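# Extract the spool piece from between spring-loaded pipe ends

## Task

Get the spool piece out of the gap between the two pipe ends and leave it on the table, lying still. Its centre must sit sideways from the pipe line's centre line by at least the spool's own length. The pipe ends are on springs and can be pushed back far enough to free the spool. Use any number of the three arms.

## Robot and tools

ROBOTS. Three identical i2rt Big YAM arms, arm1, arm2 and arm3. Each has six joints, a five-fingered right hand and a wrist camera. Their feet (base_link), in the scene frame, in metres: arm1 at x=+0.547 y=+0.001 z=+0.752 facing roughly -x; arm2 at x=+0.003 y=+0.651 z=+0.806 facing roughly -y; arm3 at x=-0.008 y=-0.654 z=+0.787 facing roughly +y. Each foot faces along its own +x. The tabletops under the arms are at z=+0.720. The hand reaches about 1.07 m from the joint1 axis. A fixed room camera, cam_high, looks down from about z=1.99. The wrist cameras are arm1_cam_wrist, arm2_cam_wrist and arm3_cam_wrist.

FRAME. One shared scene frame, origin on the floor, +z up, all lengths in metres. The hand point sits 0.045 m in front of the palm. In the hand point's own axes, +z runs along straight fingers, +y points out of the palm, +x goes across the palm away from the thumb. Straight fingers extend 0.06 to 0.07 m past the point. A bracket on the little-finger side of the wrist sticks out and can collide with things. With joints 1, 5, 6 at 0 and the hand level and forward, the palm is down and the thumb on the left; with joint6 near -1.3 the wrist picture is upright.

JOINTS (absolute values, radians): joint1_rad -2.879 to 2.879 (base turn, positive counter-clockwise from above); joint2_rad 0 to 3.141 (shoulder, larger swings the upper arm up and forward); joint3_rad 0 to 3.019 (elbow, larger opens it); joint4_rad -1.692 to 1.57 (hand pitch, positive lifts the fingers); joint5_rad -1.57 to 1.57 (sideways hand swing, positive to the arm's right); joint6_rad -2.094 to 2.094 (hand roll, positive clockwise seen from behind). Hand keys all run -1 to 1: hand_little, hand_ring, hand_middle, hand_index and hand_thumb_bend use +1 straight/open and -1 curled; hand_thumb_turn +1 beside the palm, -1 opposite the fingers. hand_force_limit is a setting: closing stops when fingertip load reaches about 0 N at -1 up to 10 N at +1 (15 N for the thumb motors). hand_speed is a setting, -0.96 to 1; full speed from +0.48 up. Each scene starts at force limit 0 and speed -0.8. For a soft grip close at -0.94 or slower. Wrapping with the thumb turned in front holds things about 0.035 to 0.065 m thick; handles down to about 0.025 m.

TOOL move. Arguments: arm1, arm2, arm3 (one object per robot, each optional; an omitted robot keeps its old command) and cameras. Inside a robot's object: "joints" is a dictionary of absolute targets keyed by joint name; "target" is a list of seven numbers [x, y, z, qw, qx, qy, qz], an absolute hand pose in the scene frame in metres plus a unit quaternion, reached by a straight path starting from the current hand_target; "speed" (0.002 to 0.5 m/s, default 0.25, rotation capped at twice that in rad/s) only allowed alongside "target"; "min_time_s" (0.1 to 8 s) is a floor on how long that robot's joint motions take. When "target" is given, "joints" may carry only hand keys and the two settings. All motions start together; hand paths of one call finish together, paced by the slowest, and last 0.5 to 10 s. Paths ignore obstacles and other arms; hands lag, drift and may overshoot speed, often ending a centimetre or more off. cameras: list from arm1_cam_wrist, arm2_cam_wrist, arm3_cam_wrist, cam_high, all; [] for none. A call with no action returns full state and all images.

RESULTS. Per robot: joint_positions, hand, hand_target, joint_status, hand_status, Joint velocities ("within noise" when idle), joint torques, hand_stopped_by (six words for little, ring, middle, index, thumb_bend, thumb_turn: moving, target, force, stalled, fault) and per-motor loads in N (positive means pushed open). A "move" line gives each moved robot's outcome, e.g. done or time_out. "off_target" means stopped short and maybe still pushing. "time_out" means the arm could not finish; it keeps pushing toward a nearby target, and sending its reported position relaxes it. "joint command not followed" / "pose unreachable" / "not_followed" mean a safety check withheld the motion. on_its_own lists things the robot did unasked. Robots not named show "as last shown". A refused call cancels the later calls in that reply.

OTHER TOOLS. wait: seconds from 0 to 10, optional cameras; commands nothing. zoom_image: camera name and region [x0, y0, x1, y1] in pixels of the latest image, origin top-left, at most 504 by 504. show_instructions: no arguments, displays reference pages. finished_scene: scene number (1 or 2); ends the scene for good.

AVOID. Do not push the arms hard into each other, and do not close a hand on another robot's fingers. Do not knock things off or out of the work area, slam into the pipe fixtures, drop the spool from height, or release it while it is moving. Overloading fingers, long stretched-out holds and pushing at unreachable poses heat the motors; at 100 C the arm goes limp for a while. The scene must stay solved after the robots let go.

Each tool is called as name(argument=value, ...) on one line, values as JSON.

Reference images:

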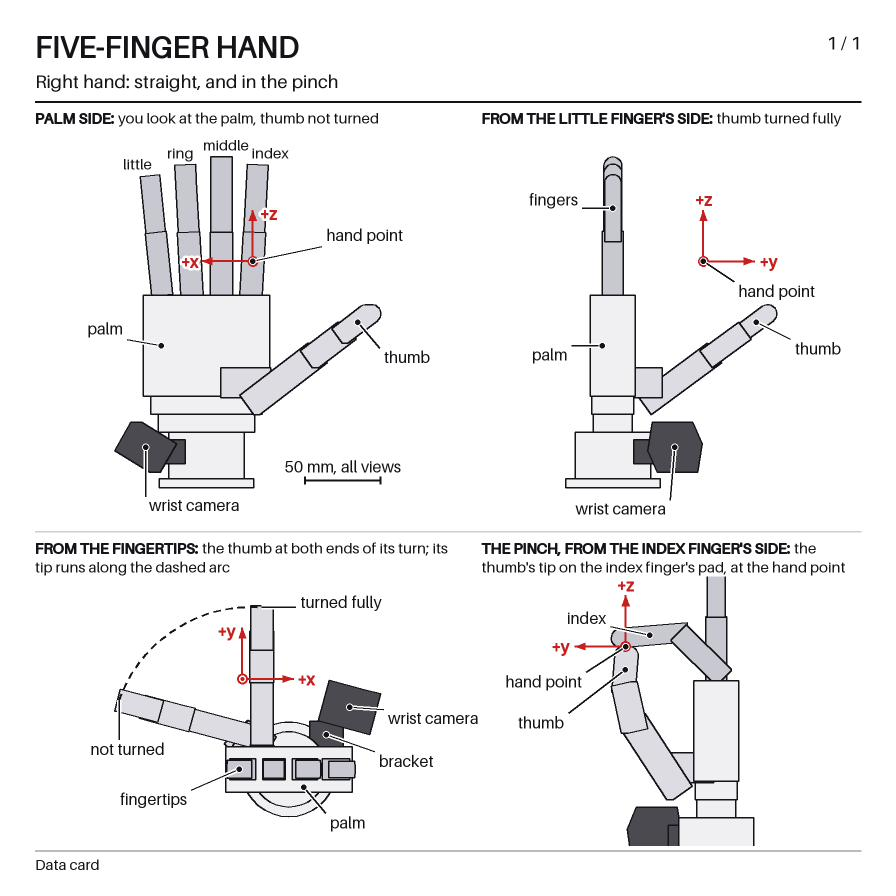

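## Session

move()

zoom_image(camera="cam_high", region=[100, 200, 604, 350])

Scene clock: 0.00 s.
Joint torques (N m): no reading
Heat: arm1: hottest joint1_rad 30 °C; arm2: hottest joint3_rad 30 °C; arm3: hottest joint3_rad 31 °C.
Joint velocities: within noise
arm1.joint_positions: joint1_rad=-0.487 joint2_rad=+0.622 joint3_rad=+1.423 joint4_rad=-1.143 joint5_rad=+0.255 joint6_rad=-1.122 hand_little=+1.000 hand_ring=+1.000 hand_middle=+1.000 hand_index=+1.000 hand_thumb_turn=+1.000 hand_thumb_bend=+1.000 hand_force_limit=+0.000 hand_speed=-0.800
arm1.joint_status: not commanded
arm1.hand_stopped_by: target,target,target,target,target,target
arm1.little_load_n: 0.0
arm1.ring_load_n: 0.0
arm1.middle_load_n: 0.0
arm1.index_load_n: 0.0
arm1.thumb_bend_load_n: 0.0
arm1.thumb_turn_load_n: 0.0
arm1.hand: x=+0.3834 y=+0.1951 z=+1.2982 quat_wxyz=(-0.566, +0.446, +0.681, +0.134) (m; scene frame)
arm1.hand_target: x=+0.3854 y=+0.1937 z=+1.3082 quat_wxyz=(-0.575, +0.443, +0.674, +0.134) (m; scene frame)
arm1.hand_status: not commanded
arm2.joint_positions: joint1_rad=-0.324 joint2_rad=+0.622 joint3_rad=+1.432 joint4_rad=-1.383 joint5_rad=-0.252 joint6_rad=-1.161 hand_little=+1.000 hand_ring=+1.000 hand_middle=+1.000 hand_index=+1.000 hand_thumb_turn=+1.000 hand_thumb_bend=+1.000 hand_force_limit=+0.000 hand_speed=-0.800
arm2.joint_status: not commanded
arm2.hand_stopped_by: target,target,target,target,target,target
arm2.little_load_n: 0.0
arm2.ring_load_n: 0.0
arm2.middle_load_n: 0.0
arm2.index_load_n: 0.0
arm2.thumb_bend_load_n: 0.0
arm2.thumb_turn_load_n: 0.0
arm2.hand: x=-0.0522 y=+0.4418 z=+1.2978 quat_wxyz=(+0.234, +0.422, -0.763, +0.430) (m; scene frame)
arm2.hand_target: x=-0.0521 y=+0.4419 z=+1.3094 quat_wxyz=(+0.243, +0.421, -0.756, +0.438) (m; scene frame)
arm2.hand_status: not commanded
arm3.joint_positions: joint1_rad=+0.321 joint2_rad=+0.612 joint3_rad=+1.352 joint4_rad=-1.393 joint5_rad=+0.065 joint6_rad=-1.191 hand_little=+1.000 hand_ring=+1.000 hand_middle=+1.000 hand_index=+1.000 hand_thumb_turn=+1.000 hand_thumb_bend=+1.000 hand_force_limit=+0.000 hand_speed=-0.800
arm3.joint_status: not commanded
arm3.hand_stopped_by: target,target,target,target,target,target
arm3.little_load_n: 0.0
arm3.ring_load_n: 0.0
arm3.middle_load_n: 0.0
arm3.index_load_n: 0.0
arm3.thumb_bend_load_n: 0.0
arm3.thumb_turn_load_n: 0.0
arm3.hand: x=-0.0179 y=-0.4380 z=+1.2481 quat_wxyz=(-0.388, +0.666, +0.598, +0.221) (m; scene frame)
arm3.hand_target: x=-0.0178 y=-0.4386 z=+1.2586 quat_wxyz=(-0.398, +0.662, +0.594, +0.225) (m; scene frame)
arm3.hand_status: not commanded
pictures: arm1_cam_wrist, arm2_cam_wrist, arm3_cam_wrist, cam_high
camera_calibration:
arm1_cam_wrist: T_world_to_cam=[[0.741043, 0.667171, -0.075744, -0.31852], [0.483091, -0.608099, -0.629951, 0.752741], [-0.466345, 0.43023, -0.772933, 1.21265], [0, 0, 0, 1]] pos_world=[0.437909, 0.14853, 1.38736]
arm2_cam_wrist: T_world_to_cam=[[-0.941275, 0.134089, -0.309873, 0.298959], [0.273053, 0.842142, -0.465016, 0.252506], [0.198603, -0.522319, -0.8293, 1.43534], [0, 0, 0, 1]] pos_world=[-0.0726091, 0.496976, 1.40039]
arm3_cam_wrist: T_world_to_cam=[[0.977925, 0.208765, -0.00895214, 0.116962], [0.191129, -0.910983, -0.365486, 0.0596503], [-0.0844561, 0.355707, -0.930774, 1.42793], [0, 0, 0, 1]] pos_world=[-0.0051832, -0.478002, 1.35193]

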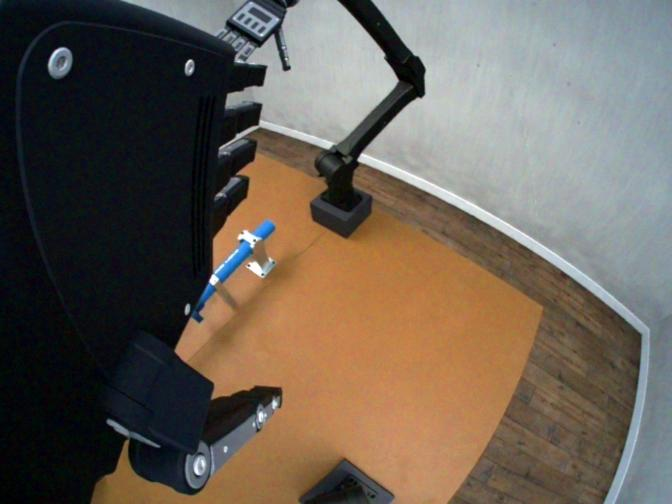

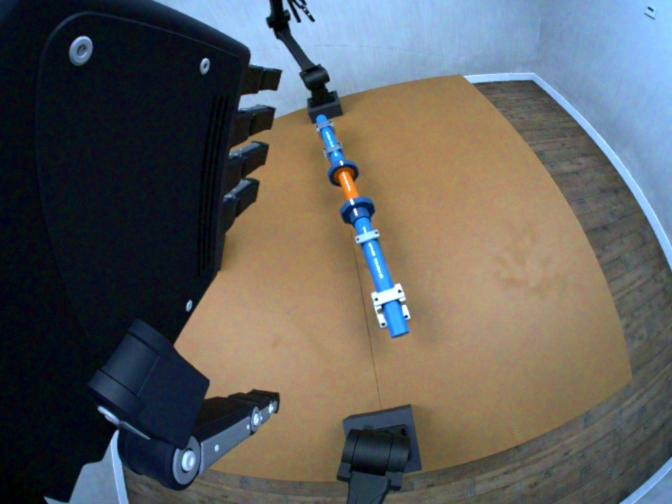

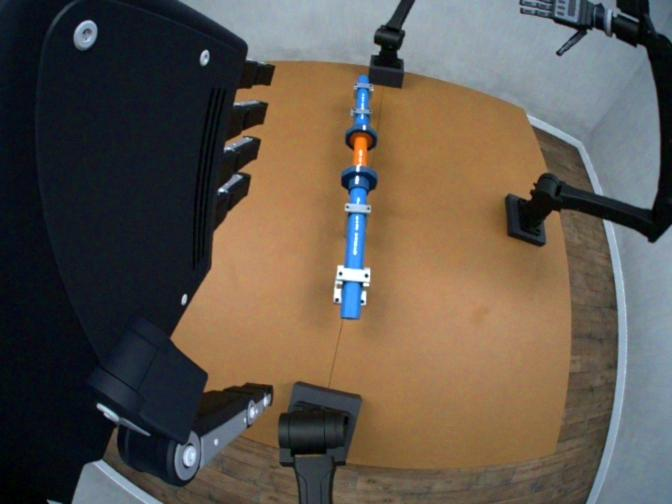

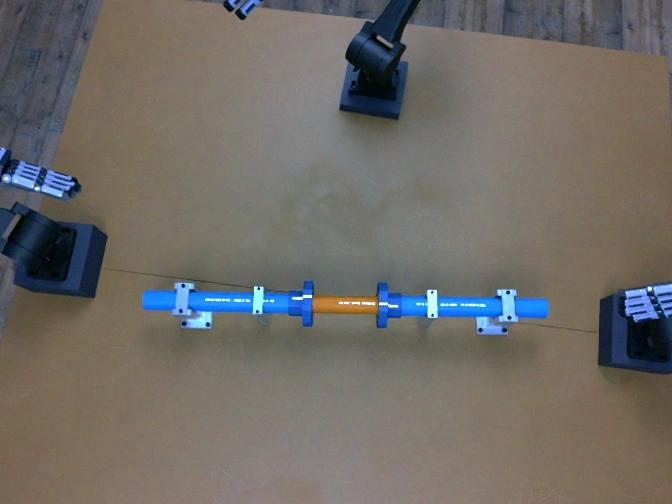

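Scaled by 1.000.

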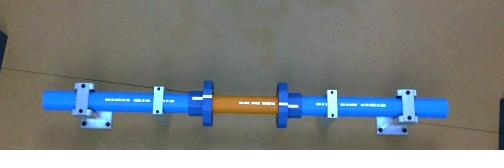

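move(arm1={"target": [-0.02, -0.027, 0.99, 0.0, 0.6751, 0.7377, 0.0], "joints": {"hand_thumb_turn": -1}}, arm2={"target": [-0.027, 0.208, 0.99, 0.0, 0.6751, 0.7377, 0.0], "joints": {"hand_thumb_turn": -1}}, arm3={"target": [-0.034, -0.205, 0.98, 0.0, 0.7377, -0.6751, 0.0], "joints": {"hand_thumb_turn": -1}}, cameras=["all"])

Scene clock: 30.60 s.
Joint torques (N m): arm1=[-0.62 -16.21 12.55 -0.1 -0.12 0.2] | arm2=[-0.5 -10.99 7.92 0.14 -0.14 0.11] | arm3=[-0.91 -10.99 10.03 -0.35 -0.17 0.07]
Heat: arm1: hottest joint3_rad 33 °C; arm2: hottest joint3_rad 33 °C; arm3: hottest joint3_rad 37 °C.
move: arm1 off_target; arm2 done; arm3 off_target
Joint velocities: within noise
arm1.joint_positions: joint1_rad=+0.039 joint2_rad=+1.975 joint3_rad=+2.127 joint4_rad=-1.699 joint5_rad=-0.008 joint6_rad=-0.103 hand_little=+1.000 hand_ring=+1.000 hand_middle=+1.000 hand_index=+1.000 hand_thumb_turn=-1.000 hand_thumb_bend=+1.000 hand_force_limit=+0.000 hand_speed=-0.800
arm1.joint_status: all done
arm1.hand_stopped_by: target,target,target,target,target,target
arm1.little_load_n: 0.0
arm1.ring_load_n: 0.0
arm1.middle_load_n: 0.0
arm1.index_load_n: 0.0
arm1.thumb_bend_load_n: 0.0
arm1.thumb_turn_load_n: 0.0
arm1.hand: x=-0.0092 y=-0.0190 z=+0.9878 quat_wxyz=(-0.006, +0.675, +0.738, -0.004) (m; scene frame)
arm1.hand_target: x=-0.0193 y=-0.0270 z=+0.9895 quat_wxyz=(-0.010, +0.675, +0.737, -0.010) (m; scene frame)
arm1.hand_status: off_target (0.014 m and 0.8 deg from the pose sent, 0.554 m and 73.2 deg at the start; a joint's target at an end of its range on 33 of 207 steps)
arm2.joint_positions: joint1_rad=-0.245 joint2_rad=+1.473 joint3_rad=+1.299 joint4_rad=-1.418 joint5_rad=+0.003 joint6_rad=+1.248 hand_little=+1.000 hand_ring=+1.000 hand_middle=+1.000 hand_index=+1.000 hand_thumb_turn=-1.000 hand_thumb_bend=+1.000 hand_force_limit=+0.000 hand_speed=-0.800
arm2.joint_status: all done
arm2.hand_stopped_by: target,target,target,target,target,target
arm2.little_load_n: 0.0
arm2.ring_load_n: 0.0
arm2.middle_load_n: 0.0
arm2.index_load_n: 0.0
arm2.thumb_bend_load_n: 0.0
arm2.thumb_turn_load_n: 0.0
arm2.hand: x=-0.0223 y=+0.2141 z=+0.9868 quat_wxyz=(+0.006, -0.666, -0.746, -0.007) (m; scene frame)
arm2.hand_target: x=-0.0271 y=+0.2081 z=+0.9900 quat_wxyz=(+0.000, -0.675, -0.738, +0.000) (m; scene frame)
arm2.hand_status: done (0.008 m and 1.7 deg from the pose sent, 0.387 m and 147.7 deg at the start)
arm3.joint_positions: joint1_rad=-0.061 joint2_rad=+1.455 joint3_rad=+1.287 joint4_rad=-1.437 joint5_rad=-0.002 joint6_rad=+1.386 hand_little=+1.000 hand_ring=+1.000 hand_middle=+1.000 hand_index=+1.000 hand_thumb_turn=-1.000 hand_thumb_bend=+1.000 hand_force_limit=+0.000 hand_speed=-0.800
arm3.joint_status: all done
arm3.hand_stopped_by: target,target,target,target,target,target
arm3.little_load_n: 0.0
arm3.ring_load_n: 0.0
arm3.middle_load_n: 0.0
arm3.index_load_n: 0.0
arm3.thumb_bend_load_n: 0.0
arm3.thumb_turn_load_n: 0.0
arm3.hand: x=-0.0380 y=-0.2196 z=+0.9725 quat_wxyz=(+0.009, +0.743, -0.669, +0.009) (m; scene frame)
arm3.hand_target: x=-0.0340 y=-0.2055 z=+0.9800 quat_wxyz=(+0.000, +0.738, -0.675, +0.000) (m; scene frame)
arm3.hand_status: off_target (0.017 m and 1.7 deg from the pose sent, 0.356 m and 170.0 deg at the start)
pictures: arm1_cam_wrist, arm2_cam_wrist, arm3_cam_wrist, cam_high
camera_calibration:
arm1_cam_wrist: T_world_to_cam=[[0.937259, 0.348354, -0.0139619, 0.0263763], [0.303927, -0.796795, 0.522251, -0.526654], [0.170804, -0.493728, -0.852678, 0.948781], [0, 0, 0, 1]] pos_world=[-0.0267121, 0.039616, 1.08442]
arm2_cam_wrist: T_world_to_cam=[[0.943395, 0.329713, -0.0359971, -0.00883708], [0.308468, -0.832331, 0.460513, -0.262602], [0.121875, -0.44555, -0.886923, 1.09122], [0, 0, 0, 1]] pos_world=[-0.0436518, 0.270535, 1.08844]
arm3_cam_wrist: T_world_to_cam=[[-0.914538, -0.404416, 0.00826543, -0.134752], [-0.34563, 0.79189, 0.503438, -0.329733], [-0.210144, 0.457556, -0.863992, 1.04465], [0, 0, 0, 1]] pos_world=[-0.0176749, -0.271369, 1.06968]

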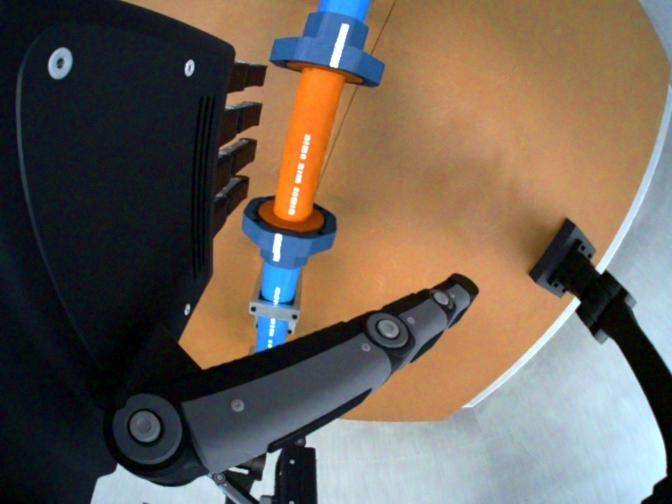

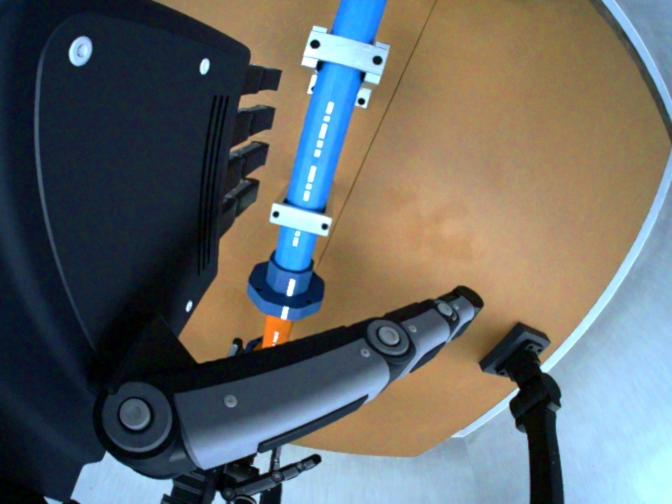

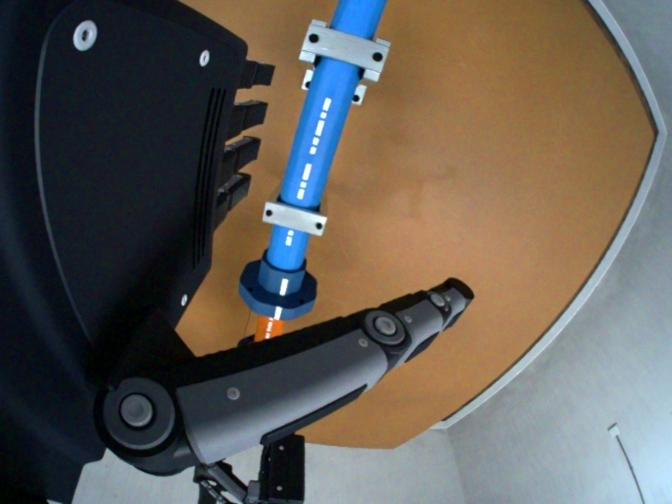

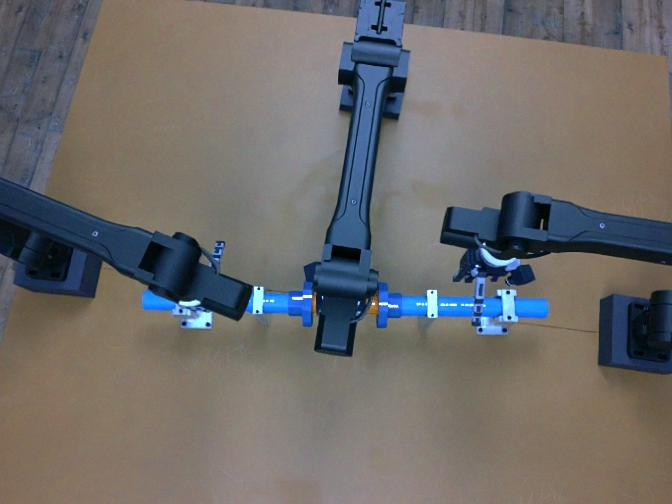

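move(arm1={"target": [-0.022, -0.040, 0.935, 0.0, 0.6751, 0.7377, 0.0], "speed": 0.15}, arm2={"target": [-0.031, 0.197, 0.935, 0.0, 0.6751, 0.7377, 0.0], "speed": 0.15}, arm3={"target": [-0.038, -0.199, 0.935, 0.0, 0.7377, -0.6751, 0.0], "speed": 0.15}, cameras=["all"])

Scene clock: 55.50 s.
Joint torques (N m): arm1=[-0.91 -16.38 8.7 0.59 -0.05 0.2] | arm2=[-0.73 -11.93 7.66 0.2 -0.14 0.08] | arm3=[-0.15 -11.75 7.19 0.01 -0.17 0.05]
Heat: arm1: hottest joint3_rad 39 °C; arm2: hottest joint3_rad 34 °C; arm3: hottest joint3_rad 43 °C.
move: arm1 off_target; arm2 done; arm3 done
Joint velocities: within noise
arm1.joint_positions: joint1_rad=+0.064 joint2_rad=+1.990 joint3_rad=+2.050 joint4_rad=-1.606 joint5_rad=-0.008 joint6_rad=-0.082 hand_little=+1.000 hand_ring=+1.000 hand_middle=+1.000 hand_index=+1.000 hand_thumb_turn=-1.000 hand_thumb_bend=+1.000 hand_force_limit=+0.000 hand_speed=-0.800
arm1.joint_status: not commanded
arm1.hand_stopped_by: target,target,target,target,target,target
arm1.little_load_n: 0.0
arm1.ring_load_n: 0.0
arm1.middle_load_n: 0.0
arm1.index_load_n: 0.0
arm1.thumb_bend_load_n: 0.0
arm1.thumb_turn_load_n: 0.0
arm1.hand: x=-0.0179 y=-0.0343 z=+0.9498 quat_wxyz=(-0.007, +0.673, +0.740, -0.005) (m; scene frame)
arm1.hand_target: x=-0.0216 y=-0.0400 z=+0.9351 quat_wxyz=(+0.000, +0.675, +0.738, +0.000) (m; scene frame)
arm1.hand_status: off_target (0.016 m and 1.0 deg from the pose sent, 0.058 m and 0.8 deg at the start)
arm2.joint_positions: joint1_rad=-0.247 joint2_rad=+1.540 joint3_rad=+1.220 joint4_rad=-1.278 joint5_rad=+0.003 joint6_rad=+1.248 hand_little=+1.000 hand_ring=+1.000 hand_middle=+1.000 hand_index=+1.000 hand_thumb_turn=-1.000 hand_thumb_bend=+1.000 hand_force_limit=+0.000 hand_speed=-0.800
arm2.joint_status: not commanded
arm2.hand_stopped_by: target,target,target,target,target,target
arm2.little_load_n: 0.0
arm2.ring_load_n: 0.0
arm2.middle_load_n: 0.0
arm2.index_load_n: 0.0
arm2.thumb_bend_load_n: 0.0
arm2.thumb_turn_load_n: 0.0
arm2.hand: x=-0.0254 y=+0.2035 z=+0.9298 quat_wxyz=(+0.007, -0.667, -0.745, -0.009) (m; scene frame)
arm2.hand_target: x=-0.0309 y=+0.1972 z=+0.9351 quat_wxyz=(+0.000, -0.675, -0.738, +0.000) (m; scene frame)
arm2.hand_status: done (0.010 m and 1.8 deg from the pose sent, 0.055 m and 1.7 deg at the start)
arm3.joint_positions: joint1_rad=-0.061 joint2_rad=+1.497 joint3_rad=+1.246 joint4_rad=-1.328 joint5_rad=-0.002 joint6_rad=+1.397 hand_little=+1.000 hand_ring=+1.000 hand_middle=+1.000 hand_index=+1.000 hand_thumb_turn=-1.000 hand_thumb_bend=+1.000 hand_force_limit=+0.000 hand_speed=-0.800
arm3.joint_status: not commanded
arm3.hand_stopped_by: target,target,target,target,target,target
arm3.little_load_n: 0.0
arm3.ring_load_n: 0.0
arm3.middle_load_n: 0.0
arm3.index_load_n: 0.0
arm3.thumb_bend_load_n: 0.0
arm3.thumb_turn_load_n: 0.0
arm3.hand: x=-0.0362 y=-0.2023 z=+0.9407 quat_wxyz=(-0.001, +0.739, -0.674, +0.001) (m; scene frame)
arm3.hand_target: x=-0.0381 y=-0.1992 z=+0.9351 quat_wxyz=(+0.000, +0.738, -0.675, +0.000) (m; scene frame)
arm3.hand_status: done (0.007 m and 0.3 deg from the pose sent, 0.043 m and 1.7 deg at the start)
pictures: arm1_cam_wrist, arm2_cam_wrist, arm3_cam_wrist, cam_high
camera_calibration:
arm1_cam_wrist: T_world_to_cam=[[0.935603, 0.352651, -0.0168537, 0.0421997], [0.30908, -0.795068, 0.521859, -0.515844], [0.170634, -0.493462, -0.852865, 0.91058], [0, 0, 0, 1]] pos_world=[-0.0354214, 0.0243248, 1.04651]
arm2_cam_wrist: T_world_to_cam=[[0.944188, 0.327749, -0.0330049, -0.00683305], [0.306002, -0.835597, 0.456224, -0.239626], [0.121948, -0.44086, -0.889253, 1.03756], [0, 0, 0, 1]] pos_world=[-0.0467505, 0.259427, 1.03175]
arm3_cam_wrist: T_world_to_cam=[[-0.91905, -0.394118, -0.00436281, -0.112056], [-0.337933, 0.782238, 0.523359, -0.347352], [-0.202853, 0.482468, -0.852101, 1.00378], [0, 0, 0, 1]] pos_world=[-0.0167478, -0.256741, 1.03662]

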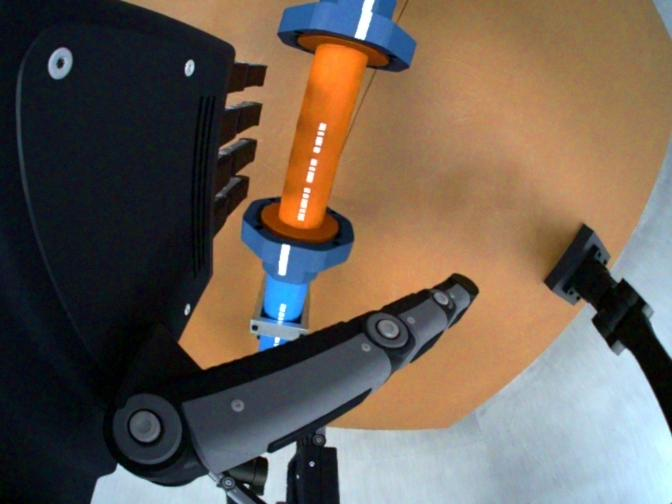

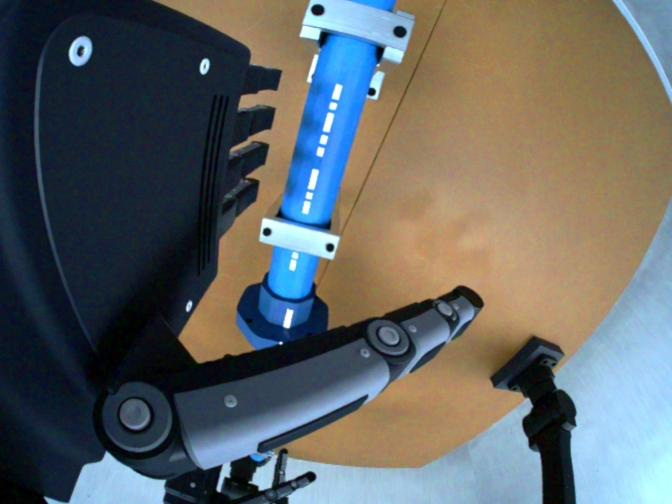

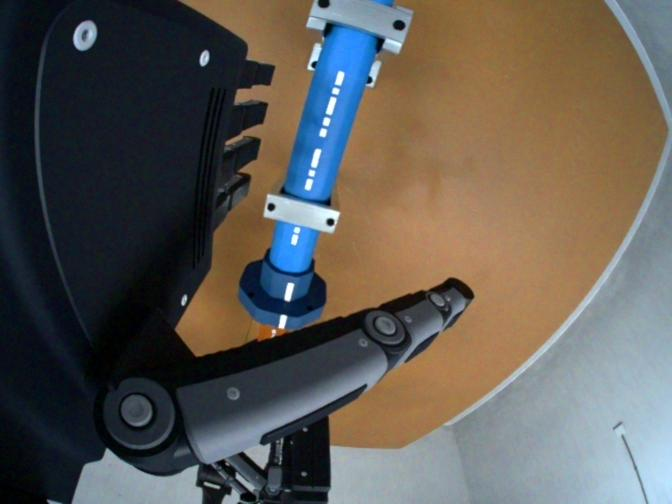

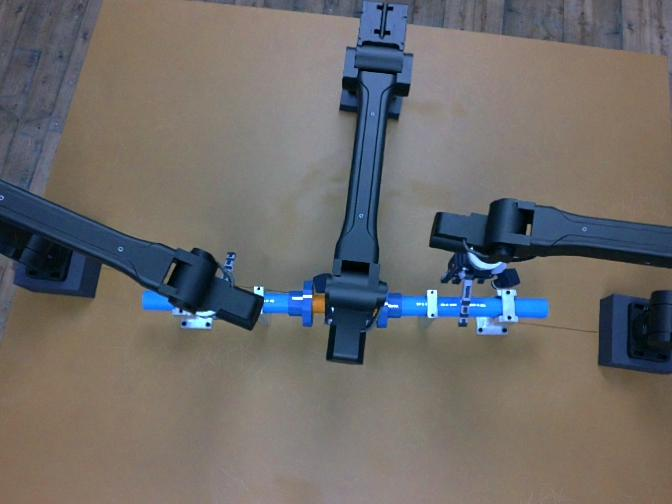

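move(arm1={"target": [-0.020, -0.041, 0.788, 0.0, 0.6751, 0.7377, 0.0], "speed": 0.12}, arm2={"target": [-0.033, 0.196, 0.801, 0.0, 0.6751, 0.7377, 0.0], "speed": 0.12}, arm3={"target": [-0.040, -0.200, 0.792, 0.0, 0.7377, -0.6751, 0.0], "speed": 0.12}, cameras=["all"])

Scene clock: 66.47 s.
Joint torques (N m): arm1=[-0.56 -15.79 7.99 0.68 -0.04 0.2] | arm2=[-0.44 -12.75 6.34 0.14 -0.11 0.04] | arm3=[0.09 -12.51 6.01 0.03 -0.18 0.06]
Heat: arm1: hottest joint3_rad 38 °C; arm2: hottest joint3_rad 34 °C; arm3: hottest joint3_rad 41 °C.
move: arm1 off_target; arm2 done; arm3 done
Joint velocities: within noise
arm1.joint_positions: joint1_rad=+0.064 joint2_rad=+2.039 joint3_rad=+1.760 joint4_rad=-1.253 joint5_rad=-0.008 joint6_rad=-0.078 hand_little=+1.000 hand_ring=+1.000 hand_middle=+1.000 hand_index=+1.000 hand_thumb_turn=-1.000 hand_thumb_bend=+1.000 hand_force_limit=+0.000 hand_speed=-0.800
arm1.joint_status: not commanded
arm1.hand_stopped_by: target,target,target,target,target,target
arm1.little_load_n: 0.0
arm1.ring_load_n: 0.0
arm1.middle_load_n: 0.0
arm1.index_load_n: 0.0
arm1.thumb_bend_load_n: 0.0
arm1.thumb_turn_load_n: 0.0
arm1.hand: x=-0.0214 y=-0.0332 z=+0.8097 quat_wxyz=(-0.011, +0.674, +0.738, -0.010) (m; scene frame)
arm1.hand_target: x=-0.0193 y=-0.0408 z=+0.7885 quat_wxyz=(+0.000, +0.675, +0.738, +0.000) (m; scene frame)
arm1.hand_status: off_target (0.023 m and 1.7 deg from the pose sent, 0.162 m and 1.1 deg at the start)
arm2.joint_positions: joint1_rad=-0.250 joint2_rad=+1.707 joint3_rad=+1.039 joint4_rad=-0.923 joint5_rad=+0.003 joint6_rad=+1.248 hand_little=+1.000 hand_ring=+1.000 hand_middle=+1.000 hand_index=+1.000 hand_thumb_turn=-1.000 hand_thumb_bend=+1.000 hand_force_limit=+0.000 hand_speed=-0.800
arm2.joint_status: not commanded
arm2.hand_stopped_by: target,target,target,target,target,target
arm2.little_load_n: 0.0
arm2.ring_load_n: 0.0
arm2.middle_load_n: 0.0
arm2.index_load_n: -0.5
arm2.thumb_bend_load_n: 0.0
arm2.thumb_turn_load_n: 0.0
arm2.hand: x=-0.0275 y=+0.2017 z=+0.7987 quat_wxyz=(+0.005, -0.668, -0.744, -0.006) (m; scene frame)
arm2.hand_target: x=-0.0330 y=+0.1960 z=+0.8010 quat_wxyz=(+0.000, -0.675, -0.738, +0.000) (m; scene frame)
arm2.hand_status: done (0.008 m and 1.4 deg from the pose sent, 0.129 m and 1.8 deg at the start)
arm3.joint_positions: joint1_rad=-0.059 joint2_rad=+1.658 joint3_rad=+1.027 joint4_rad=-0.945 joint5_rad=-0.002 joint6_rad=+1.403 hand_little=+1.000 hand_ring=+1.000 hand_middle=+1.000 hand_index=+1.000 hand_thumb_turn=-1.000 hand_thumb_bend=+1.000 hand_force_limit=+0.000 hand_speed=-0.800
arm3.joint_status: not commanded
arm3.hand_stopped_by: target,target,target,target,target,target
arm3.little_load_n: 0.0
arm3.ring_load_n: 0.0
arm3.middle_load_n: 0.0
arm3.index_load_n: 0.0
arm3.thumb_bend_load_n: 0.0
arm3.thumb_turn_load_n: 0.0
arm3.hand: x=-0.0364 y=-0.2008 z=+0.7987 quat_wxyz=(-0.002, +0.738, -0.675, +0.000) (m; scene frame)
arm3.hand_target: x=-0.0400 y=-0.2001 z=+0.7922 quat_wxyz=(+0.000, +0.738, -0.675, +0.000) (m; scene frame)
arm3.hand_status: done (0.008 m and 0.2 deg from the pose sent, 0.149 m and 0.3 deg at the start)
pictures: arm1_cam_wrist, arm2_cam_wrist, arm3_cam_wrist, cam_high
camera_calibration:
arm1_cam_wrist: T_world_to_cam=[[0.936472, 0.349595, -0.0283653, 0.0519544], [0.312848, -0.795992, 0.518192, -0.437728], [0.158579, -0.494146, -0.854794, 0.793506], [0, 0, 0, 1]] pos_world=[-0.0375447, 0.0255174, 0.906584]
arm2_cam_wrist: T_world_to_cam=[[0.945256, 0.324297, -0.036355, -0.00528883], [0.303779, -0.833768, 0.461031, -0.184849], [0.119199, -0.446837, -0.886639, 0.919442], [0, 0, 0, 1]] pos_world=[-0.0484445, 0.258435, 0.900241]
arm3_cam_wrist: T_world_to_cam=[[-0.920399, -0.390943, -0.00538509, -0.110856], [-0.335318, 0.782208, 0.525083, -0.275521], [-0.201065, 0.485092, -0.851034, 0.881689], [0, 0, 0, 1]] pos_world=[-0.0171415, -0.255524, 0.894422]

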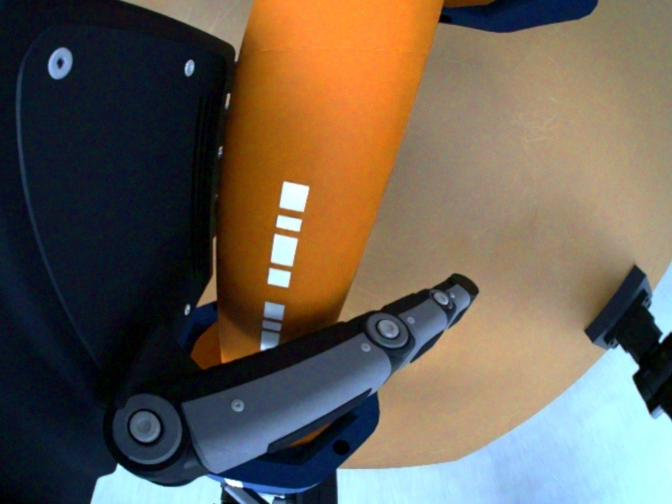

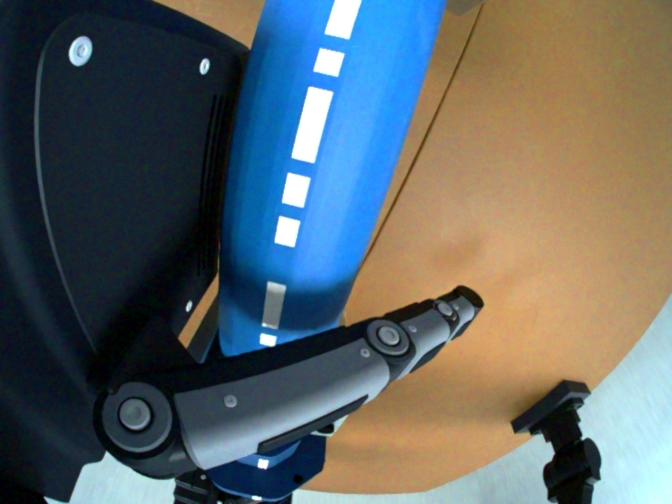

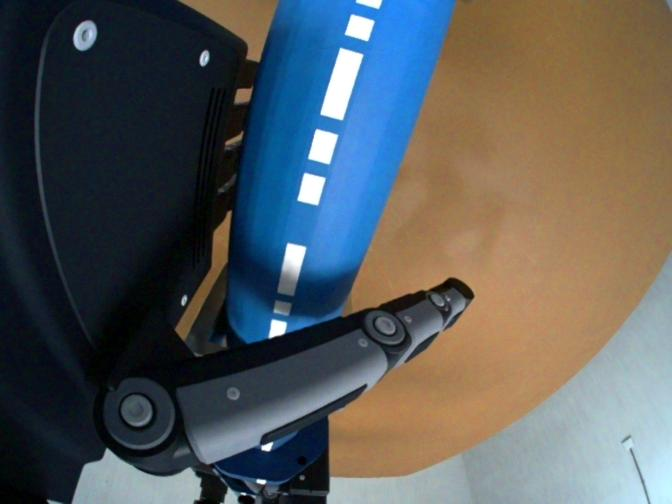

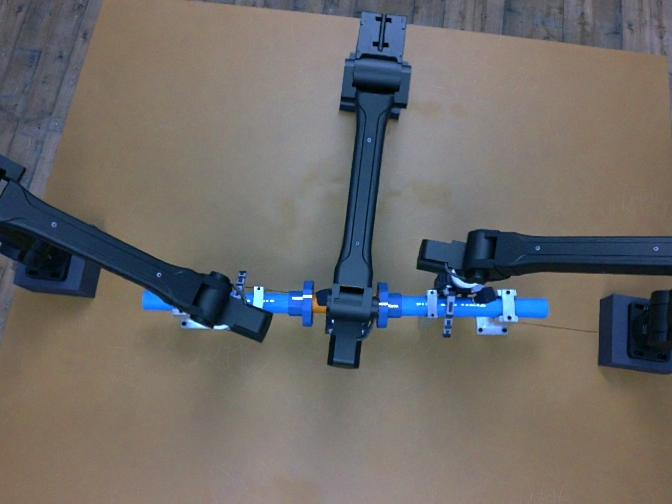

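move(arm1={"target": [-0.016, -0.041, 0.769, 0.0, 0.6751, 0.7377, 0.0], "speed": 0.08, "joints": {"hand_little": 0.3, "hand_ring": 0.3, "hand_middle": 0.3, "hand_index": 0.3, "hand_thumb_bend": 0.75, "hand_speed": -0.2}}, arm2={"target": [-0.031, 0.196, 0.793, 0.0, 0.6751, 0.7377, 0.0], "speed": 0.08, "joints": {"hand_little": 0.3, "hand_ring": 0.3, "hand_middle": 0.3, "hand_index": 0.3, "hand_thumb_bend": 0.7, "hand_speed": -0.2}}, arm3={"target": [-0.042, -0.200, 0.784, 0.0, 0.7377, -0.6751, 0.0], "speed": 0.08, "joints": {"hand_little": 0.3, "hand_ring": 0.3, "hand_middle": 0.3, "hand_index": 0.3, "hand_thumb_bend": 0.7, "hand_speed": -0.2}}, cameras=[])

move(arm1={"joints": {"hand_little": -1, "hand_ring": -1, "hand_middle": -1, "hand_index": -1, "hand_thumb_bend": -1, "hand_force_limit": 0.45, "hand_speed": -0.86}}, arm2={"joints": {"hand_little": -1, "hand_ring": -1, "hand_middle": -1, "hand_index": -1, "hand_thumb_bend": -1, "hand_force_limit": 1.0, "hand_speed": -0.72}}, arm3={"joints": {"hand_little": -1, "hand_ring": -1, "hand_middle": -1, "hand_index": -1, "hand_thumb_bend": -1, "hand_force_limit": 1.0, "hand_speed": -0.72}}, cameras=["all"])

Scene clock: 78.13 s.
Joint torques (N m): arm1=[-0.56 -14.8 6.17 1.73 -0.02 0.21] | arm2=[-0.21 -12.22 6.08 0.31 -0.08 0.1] | arm3=[0.15 -12.1 5.75 0.16 -0.15 0.07]
Heat: arm1: hottest joint3_rad 37 °C; arm2: hottest joint3_rad 34 °C; arm3: hottest joint3_rad 39 °C.
move: arm1 off_target; arm2 done; arm3 off_target
Joint velocities: within noise
arm1.joint_positions: joint1_rad=+0.064 joint2_rad=+2.032 joint3_rad=+1.737 joint4_rad=-1.232 joint5_rad=-0.008 joint6_rad=-0.078 hand_little=+0.300 hand_ring=+0.300 hand_middle=+0.300 hand_index=+0.300 hand_thumb_turn=-1.000 hand_thumb_bend=+0.751 hand_force_limit=+0.000 hand_speed=-0.200
arm1.joint_status: all done
arm1.hand_stopped_by: target,target,target,target,target,target
arm1.little_load_n: 0.0
arm1.ring_load_n: 0.0
arm1.middle_load_n: 0.0
arm1.index_load_n: 0.0
arm1.thumb_bend_load_n: 2.5
arm1.thumb_turn_load_n: 0.0
arm1.hand: x=-0.0189 y=-0.0332 z=+0.8052 quat_wxyz=(-0.013, +0.674, +0.738, -0.012) (m; scene frame)
arm1.hand_target: x=-0.0142 y=-0.0408 z=+0.7703 quat_wxyz=(+0.000, +0.675, +0.738, +0.000) (m; scene frame)
arm1.hand_status: off_target (0.037 m and 2.0 deg from the pose sent, 0.042 m and 1.7 deg at the start)
arm2.joint_positions: joint1_rad=-0.250 joint2_rad=+1.713 joint3_rad=+1.033 joint4_rad=-0.903 joint5_rad=+0.000 joint6_rad=+1.248 hand_little=+0.300 hand_ring=+0.300 hand_middle=+0.300 hand_index=+0.300 hand_thumb_turn=-1.000 hand_thumb_bend=+0.700 hand_force_limit=+0.000 hand_speed=-0.200
arm2.joint_status: all done
arm2.hand_stopped_by: target,target,target,target,target,target
arm2.little_load_n: 0.0
arm2.ring_load_n: 0.0
arm2.middle_load_n: 0.0
arm2.index_load_n: 0.0
arm2.thumb_bend_load_n: 0.0
arm2.thumb_turn_load_n: 0.0
arm2.hand: x=-0.0275 y=+0.2001 z=+0.7946 quat_wxyz=(+0.002, -0.668, -0.744, -0.003) (m; scene frame)
arm2.hand_target: x=-0.0310 y=+0.1960 z=+0.7930 quat_wxyz=(+0.000, -0.675, -0.738, +0.000) (m; scene frame)
arm2.hand_status: done (0.006 m and 1.2 deg from the pose sent, 0.009 m and 1.4 deg at the start)
arm3.joint_positions: joint1_rad=-0.056 joint2_rad=+1.666 joint3_rad=+1.021 joint4_rad=-0.927 joint5_rad=-0.003 joint6_rad=+1.406 hand_little=+0.300 hand_ring=+0.300 hand_middle=+0.300 hand_index=+0.300 hand_thumb_turn=-1.000 hand_thumb_bend=+0.700 hand_force_limit=+0.000 hand_speed=-0.200
arm3.joint_status: all done
arm3.hand_stopped_by: target,target,target,target,target,target
arm3.little_load_n: 0.0
arm3.ring_load_n: 0.0
arm3.middle_load_n: 0.0
arm3.index_load_n: 0.0
arm3.thumb_bend_load_n: 0.0
arm3.thumb_turn_load_n: 0.0
arm3.hand: x=-0.0379 y=-0.1996 z=+0.7940 quat_wxyz=(-0.004, +0.738, -0.675, -0.002) (m; scene frame)
arm3.hand_target: x=-0.0419 y=-0.2002 z=+0.7843 quat_wxyz=(+0.000, +0.738, -0.675, +0.000) (m; scene frame)
arm3.hand_status: off_target (0.011 m and 0.5 deg from the pose sent, 0.016 m and 0.2 deg at the start)
pictures: none
No camera images: "cameras" was empty.

Scene clock: 85.37 s.
Joint torques (N m): arm1=[-0.56 -13.98 7.46 1.87 -0.06 0.28] | arm2=[-0.56 -12.22 6.24 0.27 0.62 0.22] | arm3=[0.15 -11.93 5.87 0.12 0.1 -0.13]
Heat: arm1: hottest joint3_rad 37 °C; arm2: hottest joint3_rad 34 °C; arm3: hottest joint3_rad 39 °C.
move: arm1 off_target; arm2 off_target; arm3 off_target
Joint velocities: within noise
arm1.joint_positions: joint1_rad=+0.064 joint2_rad=+2.023 joint3_rad=+1.721 joint4_rad=-1.237 joint5_rad=-0.007 joint6_rad=-0.086 hand_little=-0.878 hand_ring=-0.852 hand_middle=-0.396 hand_index=-0.865 hand_thumb_turn=-1.000 hand_thumb_bend=+0.397 hand_force_limit=+0.450 hand_speed=-0.860
arm1.joint_status: hand_little off_target (ended at -0.878, target -1.000); hand_ring off_target (ended at -0.852, target -1.000); hand_middle off_target (ended at -0.396, target -1.000); hand_index off_target (ended at -0.865, target -1.000); hand_thumb_bend off_target (ended at +0.397, target -1.000); the others done
arm1.hand_stopped_by: force,force,force,force,force,target
arm1.little_load_n: 13.0
arm1.ring_load_n: 3.5
arm1.middle_load_n: 12.0
arm1.index_load_n: 7.5
arm1.thumb_bend_load_n: 11.0
arm1.thumb_turn_load_n: 1.0
arm1.hand: x=-0.0122 y=-0.0324 z=+0.8057 quat_wxyz=(-0.010, +0.671, +0.741, -0.007) (m; scene frame)
arm1.hand_target: x=-0.0143 y=-0.0407 z=+0.7703 quat_wxyz=(+0.000, +0.675, +0.738, +0.000) (m; scene frame)
arm1.hand_status: not commanded
arm2.joint_positions: joint1_rad=-0.245 joint2_rad=+1.713 joint3_rad=+1.031 joint4_rad=-0.903 joint5_rad=-0.018 joint6_rad=+1.237 hand_little=-0.724 hand_ring=-0.714 hand_middle=-0.361 hand_index=-0.701 hand_thumb_turn=-1.000 hand_thumb_bend=+0.340 hand_force_limit=+1.000 hand_speed=-0.720
arm2.joint_status: hand_little off_target (ended at -0.724, target -1.000); hand_ring off_target (ended at -0.714, target -1.000); hand_middle off_target (ended at -0.361, target -1.000); hand_index off_target (ended at -0.701, target -1.000); hand_thumb_bend off_target (ended at +0.340, target -1.000); the others done
arm2.hand_stopped_by: force,force,force,force,force,target
arm2.little_load_n: 12.5
arm2.ring_load_n: 12.0
arm2.middle_load_n: 12.0
arm2.index_load_n: 3.5
arm2.thumb_bend_load_n: 18.5
arm2.thumb_turn_load_n: 0.0
arm2.hand: x=-0.0212 y=+0.2008 z=+0.7954 quat_wxyz=(-0.005, -0.662, -0.749, -0.008) (m; scene frame)
arm2.hand_target: x=-0.0310 y=+0.1962 z=+0.7930 quat_wxyz=(+0.000, -0.675, -0.738, +0.000) (m; scene frame)
arm2.hand_status: not commanded
arm3.joint_positions: joint1_rad=-0.054 joint2_rad=+1.665 joint3_rad=+1.019 joint4_rad=-0.926 joint5_rad=-0.009 joint6_rad=+1.426 hand_little=-0.645 hand_ring=-0.617 hand_middle=-0.597 hand_index=-0.586 hand_thumb_turn=-1.000 hand_thumb_bend=+0.476 hand_force_limit=+1.000 hand_speed=-0.720
arm3.joint_status: hand_little off_target (ended at -0.645, target -1.000); hand_ring off_target (ended at -0.617, target -1.000); hand_middle off_target (ended at -0.597, target -1.000); hand_index off_target (ended at -0.586, target -1.000); hand_thumb_bend off_target (ended at +0.476, target -1.000); the others done
arm3.hand_stopped_by: force,force,force,force,force,target
arm3.little_load_n: 12.0
arm3.ring_load_n: 13.5
arm3.middle_load_n: 8.0
arm3.index_load_n: 9.5
arm3.thumb_bend_load_n: 15.5
arm3.thumb_turn_load_n: -6.5
arm3.hand: x=-0.0393 y=-0.1990 z=+0.7941 quat_wxyz=(-0.001, +0.732, -0.682, -0.004) (m; scene frame)
arm3.hand_target: x=-0.0420 y=-0.2002 z=+0.7842 quat_wxyz=(+0.000, +0.738, -0.675, +0.000) (m; scene frame)
arm3.hand_status: not commanded
pictures: arm1_cam_wrist, arm2_cam_wrist, arm3_cam_wrist, cam_high
camera_calibration:
arm1_cam_wrist: T_world_to_cam=[[0.933966, 0.35662, -0.0230166, 0.0388891], [0.316026, -0.794151, 0.519088, -0.438527], [0.166839, -0.492084, -0.854411, 0.78881], [0, 0, 0, 1]] pos_world=[-0.0293389, 0.0260356, 0.902497]
arm2_cam_wrist: T_world_to_cam=[[0.940601, 0.338788, -0.0221966, -0.0252882], [0.307978, -0.82389, 0.475768, -0.199678], [0.142897, -0.454344, -0.879291, 0.911634], [0, 0, 0, 1]] pos_world=[-0.0449873, 0.25825, 0.89603]
arm3_cam_wrist: T_world_to_cam=[[-0.927412, -0.374042, -0.000599314, -0.113639], [-0.317153, 0.785507, 0.531406, -0.279178], [-0.198297, 0.493022, -0.847117, 0.874918], [0, 0, 0, 1]] pos_world=[-0.0204384, -0.254564, 0.889447]

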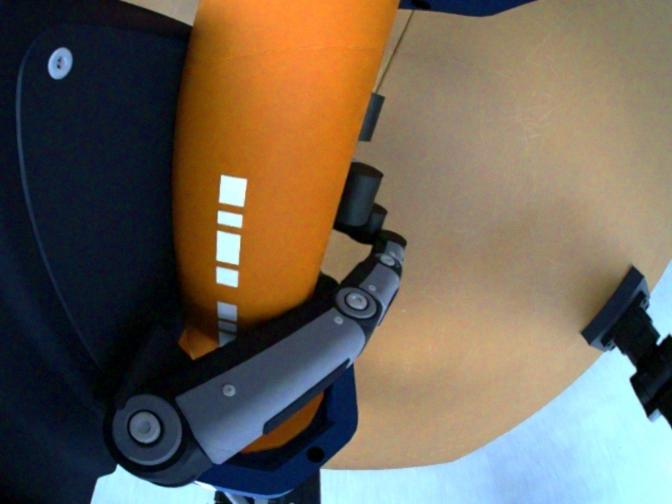

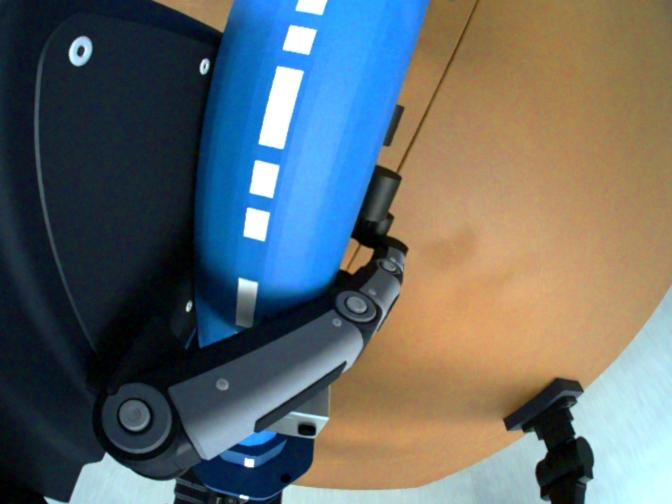

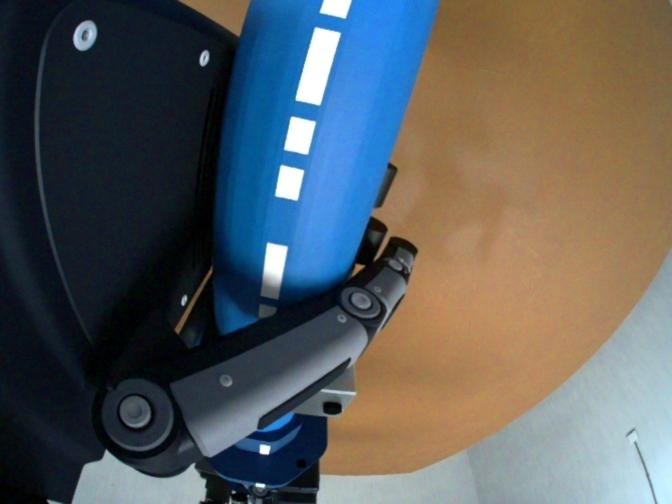

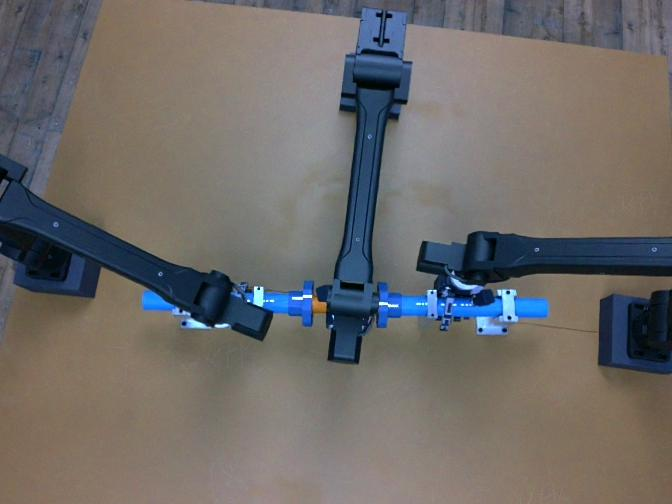

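move(arm1={"target": [-0.014, -0.046, 0.770, 0, 0.6751, 0.7377, 0], "speed": 0.05}, arm2={"target": [0.014, 0.222, 0.785, 0, 0.6751, 0.7377, 0], "speed": 0.05}, arm3={"target": [-0.090, -0.203, 0.772, 0, 0.7377, -0.6751, 0], "speed": 0.05}, cameras=["cam_high"])

zoom_image(camera="cam_high", region=[280, 265, 410, 345])

Scene clock: 109.33 s.
Joint torques (N m): arm1=[-0.21 -14.39 6.89 1.89 -0.06 0.34] | arm2=[4.37 -12.81 3.04 -1.26 -1.14 1] | arm3=[5.42 -10.75 4.64 0.9 -1.96 0.49]
Heat: arm1: hottest joint3_rad 36 °C; arm2: hottest joint3_rad 33 °C; arm3: hottest joint3_rad 39 °C.
move: arm1 off_target; arm2 off_target; arm3 off_target
Joint velocities: within noise
arm1.joint_positions: joint1_rad=+0.067 joint2_rad=+2.023 joint3_rad=+1.720 joint4_rad=-1.236 joint5_rad=-0.007 joint6_rad=-0.085 hand_little=-0.878 hand_ring=-0.852 hand_middle=-0.396 hand_index=-0.865 hand_thumb_turn=-1.000 hand_thumb_bend=+0.397 hand_force_limit=+0.450 hand_speed=-0.860
arm1.joint_status: not commanded
arm1.hand_stopped_by: force,force,force,force,force,target
arm1.little_load_n: 12.5
arm1.ring_load_n: 3.0
arm1.middle_load_n: 12.0
arm1.index_load_n: 6.5
arm1.thumb_bend_load_n: 11.0
arm1.thumb_turn_load_n: 1.0
arm1.hand: x=-0.0120 y=-0.0342 z=+0.8053 quat_wxyz=(-0.010, +0.671, +0.742, -0.007) (m; scene frame)
arm1.hand_target: x=-0.0120 y=-0.0455 z=+0.7712 quat_wxyz=(+0.000, +0.675, +0.738, +0.000) (m; scene frame)
arm1.hand_status: off_target (0.037 m and 1.6 deg from the pose sent, 0.038 m and 1.5 deg at the start)
arm2.joint_positions: joint1_rad=-0.218 joint2_rad=+1.668 joint3_rad=+0.968 joint4_rad=-0.814 joint5_rad=+0.032 joint6_rad=+1.250 hand_little=-0.725 hand_ring=-0.715 hand_middle=-0.361 hand_index=-0.701 hand_thumb_turn=-1.000 hand_thumb_bend=+0.340 hand_force_limit=+1.000 hand_speed=-0.720
arm2.joint_status: not commanded
arm2.hand_stopped_by: force,force,force,force,force,target
arm2.little_load_n: 0.0
arm2.ring_load_n: 0.0
arm2.middle_load_n: 13.0
arm2.index_load_n: 9.0
arm2.thumb_bend_load_n: 17.5
arm2.thumb_turn_load_n: 1.0
arm2.hand: x=-0.0187 y=+0.2030 z=+0.7929 quat_wxyz=(-0.001, -0.657, -0.753, +0.034) (m; scene frame)
arm2.hand_target: x=+0.0113 y=+0.2225 z=+0.7850 quat_wxyz=(+0.002, -0.674, -0.739, +0.000) (m; scene frame)
arm2.hand_status: off_target (0.039 m and 4.8 deg from the pose sent, 0.043 m and 2.3 deg at the start)
arm3.joint_positions: joint1_rad=-0.021 joint2_rad=+1.655 joint3_rad=+1.008 joint4_rad=-0.918 joint5_rad=+0.044 joint6_rad=+1.471 hand_little=-0.646 hand_ring=-0.618 hand_middle=-0.597 hand_index=-0.587 hand_thumb_turn=-1.000 hand_thumb_bend=+0.473 hand_force_limit=+1.000 hand_speed=-0.720
arm3.joint_status: not commanded
arm3.hand_stopped_by: force,force,force,force,force,target
arm3.little_load_n: 0.0
arm3.ring_load_n: 0.0
arm3.middle_load_n: 1.5
arm3.index_load_n: 0.0
arm3.thumb_bend_load_n: 4.0
arm3.thumb_turn_load_n: 0.0
arm3.hand: x=-0.0427 y=-0.1998 z=+0.7919 quat_wxyz=(-0.022, +0.727, -0.686, +0.014) (m; scene frame)
arm3.hand_target: x=-0.0869 y=-0.2068 z=+0.7742 quat_wxyz=(+0.001, +0.738, -0.675, +0.002) (m; scene frame)
arm3.hand_status: off_target (0.051 m and 3.4 deg from the pose sent, 0.055 m and 1.1 deg at the start)
pictures: cam_high

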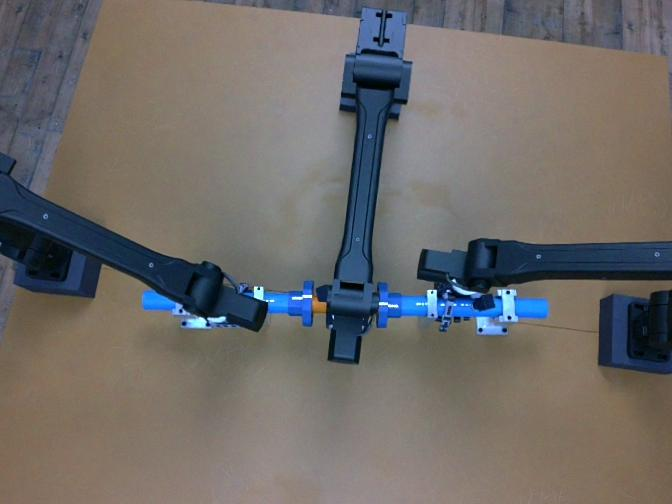

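Scaled by 3.877.

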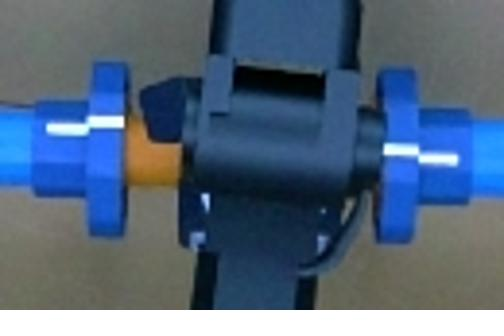

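move(arm1={"target": [-0.014, -0.050, 0.775, 0, 0.6751, 0.7377, 0], "speed": 0.04}, arm2={"target": [0.010, 0.258, 0.795, -0.0276, 0.690, 0.723, 0.029], "speed": 0.04}, cameras=["cam_high"])

zoom_image(camera="cam_high", region=[280, 265, 410, 345])

Scene clock: 114.53 s.
Joint torques (N m): arm1=[0.38 -14.74 7.54 1.46 -0.06 0.38] | arm2=[3.31 -15.79 1.46 -5.35 -0.93 1.25] | arm3=[5.3 -10.75 4.66 0.9 -1.98 0.48]
Heat: arm1: hottest joint3_rad 36 °C; arm2: hottest joint3_rad 33 °C; arm3: hottest joint3_rad 39 °C.
move: arm1 off_target; arm2 off_target
Joint velocities: within noise
arm1.joint_positions: joint1_rad=+0.067 joint2_rad=+2.023 joint3_rad=+1.720 joint4_rad=-1.235 joint5_rad=-0.007 joint6_rad=-0.083 hand_little=-0.878 hand_ring=-0.852 hand_middle=-0.396 hand_index=-0.865 hand_thumb_turn=-1.000 hand_thumb_bend=+0.397 hand_force_limit=+0.450 hand_speed=-0.860
arm1.joint_status: not commanded
arm1.hand_stopped_by: force,force,force,force,force,target
arm1.little_load_n: 13.0
arm1.ring_load_n: 3.0
arm1.middle_load_n: 12.0
arm1.index_load_n: 6.5
arm1.thumb_bend_load_n: 10.5
arm1.thumb_turn_load_n: 1.0
arm1.hand: x=-0.0120 y=-0.0343 z=+0.8051 quat_wxyz=(-0.010, +0.671, +0.741, -0.007) (m; scene frame)
arm1.hand_target: x=-0.0124 y=-0.0495 z=+0.7759 quat_wxyz=(+0.000, +0.675, +0.738, +0.000) (m; scene frame)
arm1.hand_status: off_target (0.034 m and 1.5 deg from the pose sent, 0.034 m and 1.6 deg at the start)
arm2.joint_positions: joint1_rad=-0.217 joint2_rad=+1.660 joint3_rad=+0.957 joint4_rad=-0.814 joint5_rad=+0.042 joint6_rad=+1.255 hand_little=-0.725 hand_ring=-0.715 hand_middle=-0.361 hand_index=-0.700 hand_thumb_turn=-1.000 hand_thumb_bend=+0.340 hand_force_limit=+1.000 hand_speed=-0.720
arm2.joint_status: not commanded
arm2.hand_stopped_by: force,force,force,force,force,target
arm2.little_load_n: 0.0
arm2.ring_load_n: 0.0
arm2.middle_load_n: 13.0
arm2.index_load_n: 11.5
arm2.thumb_bend_load_n: 18.0
arm2.thumb_turn_load_n: 2.0
arm2.hand: x=-0.0192 y=+0.2074 z=+0.7922 quat_wxyz=(+0.004, -0.658, -0.752, +0.036) (m; scene frame)
arm2.hand_target: x=+0.0064 y=+0.2546 z=+0.7925 quat_wxyz=(+0.029, -0.688, -0.725, -0.026) (m; scene frame)
arm2.hand_status: off_target (0.058 m and 9.3 deg from the pose sent, 0.062 m and 9.5 deg at the start)
arm3: as last shown
arm3.joint_positions: joint1_rad=-0.021 joint2_rad=+1.655 joint3_rad=+1.008 joint4_rad=-0.918 joint5_rad=+0.045 joint6_rad=+1.471 hand_little=-0.646 hand_ring=-0.618 hand_middle=-0.597 hand_index=-0.587 hand_thumb_turn=-1.000 hand_thumb_bend=+0.473 hand_force_limit=+1.000 hand_speed=-0.720
arm3.hand: x=-0.0426 y=-0.1998 z=+0.7918 quat_wxyz=(-0.022, +0.727, -0.686, +0.014) (m; scene frame)
arm3.hand_target: x=-0.0867 y=-0.2067 z=+0.7742 quat_wxyz=(+0.001, +0.738, -0.675, +0.002) (m; scene frame)
pictures: cam_high

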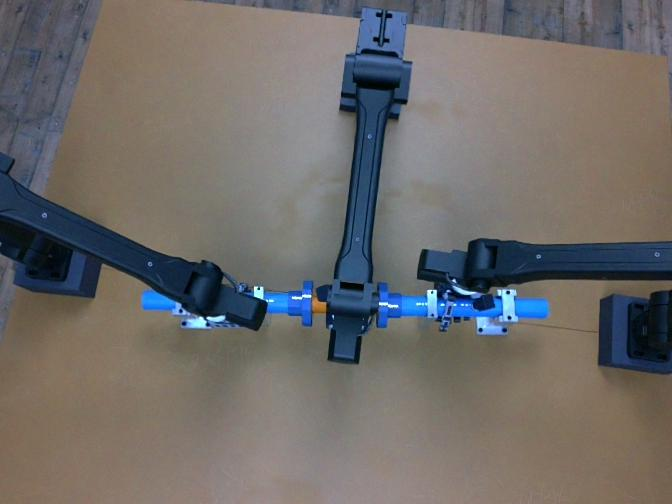

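Scaled by 3.877.

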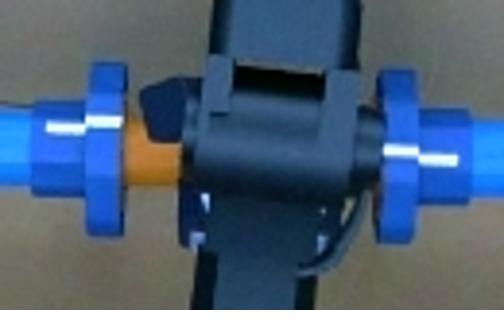

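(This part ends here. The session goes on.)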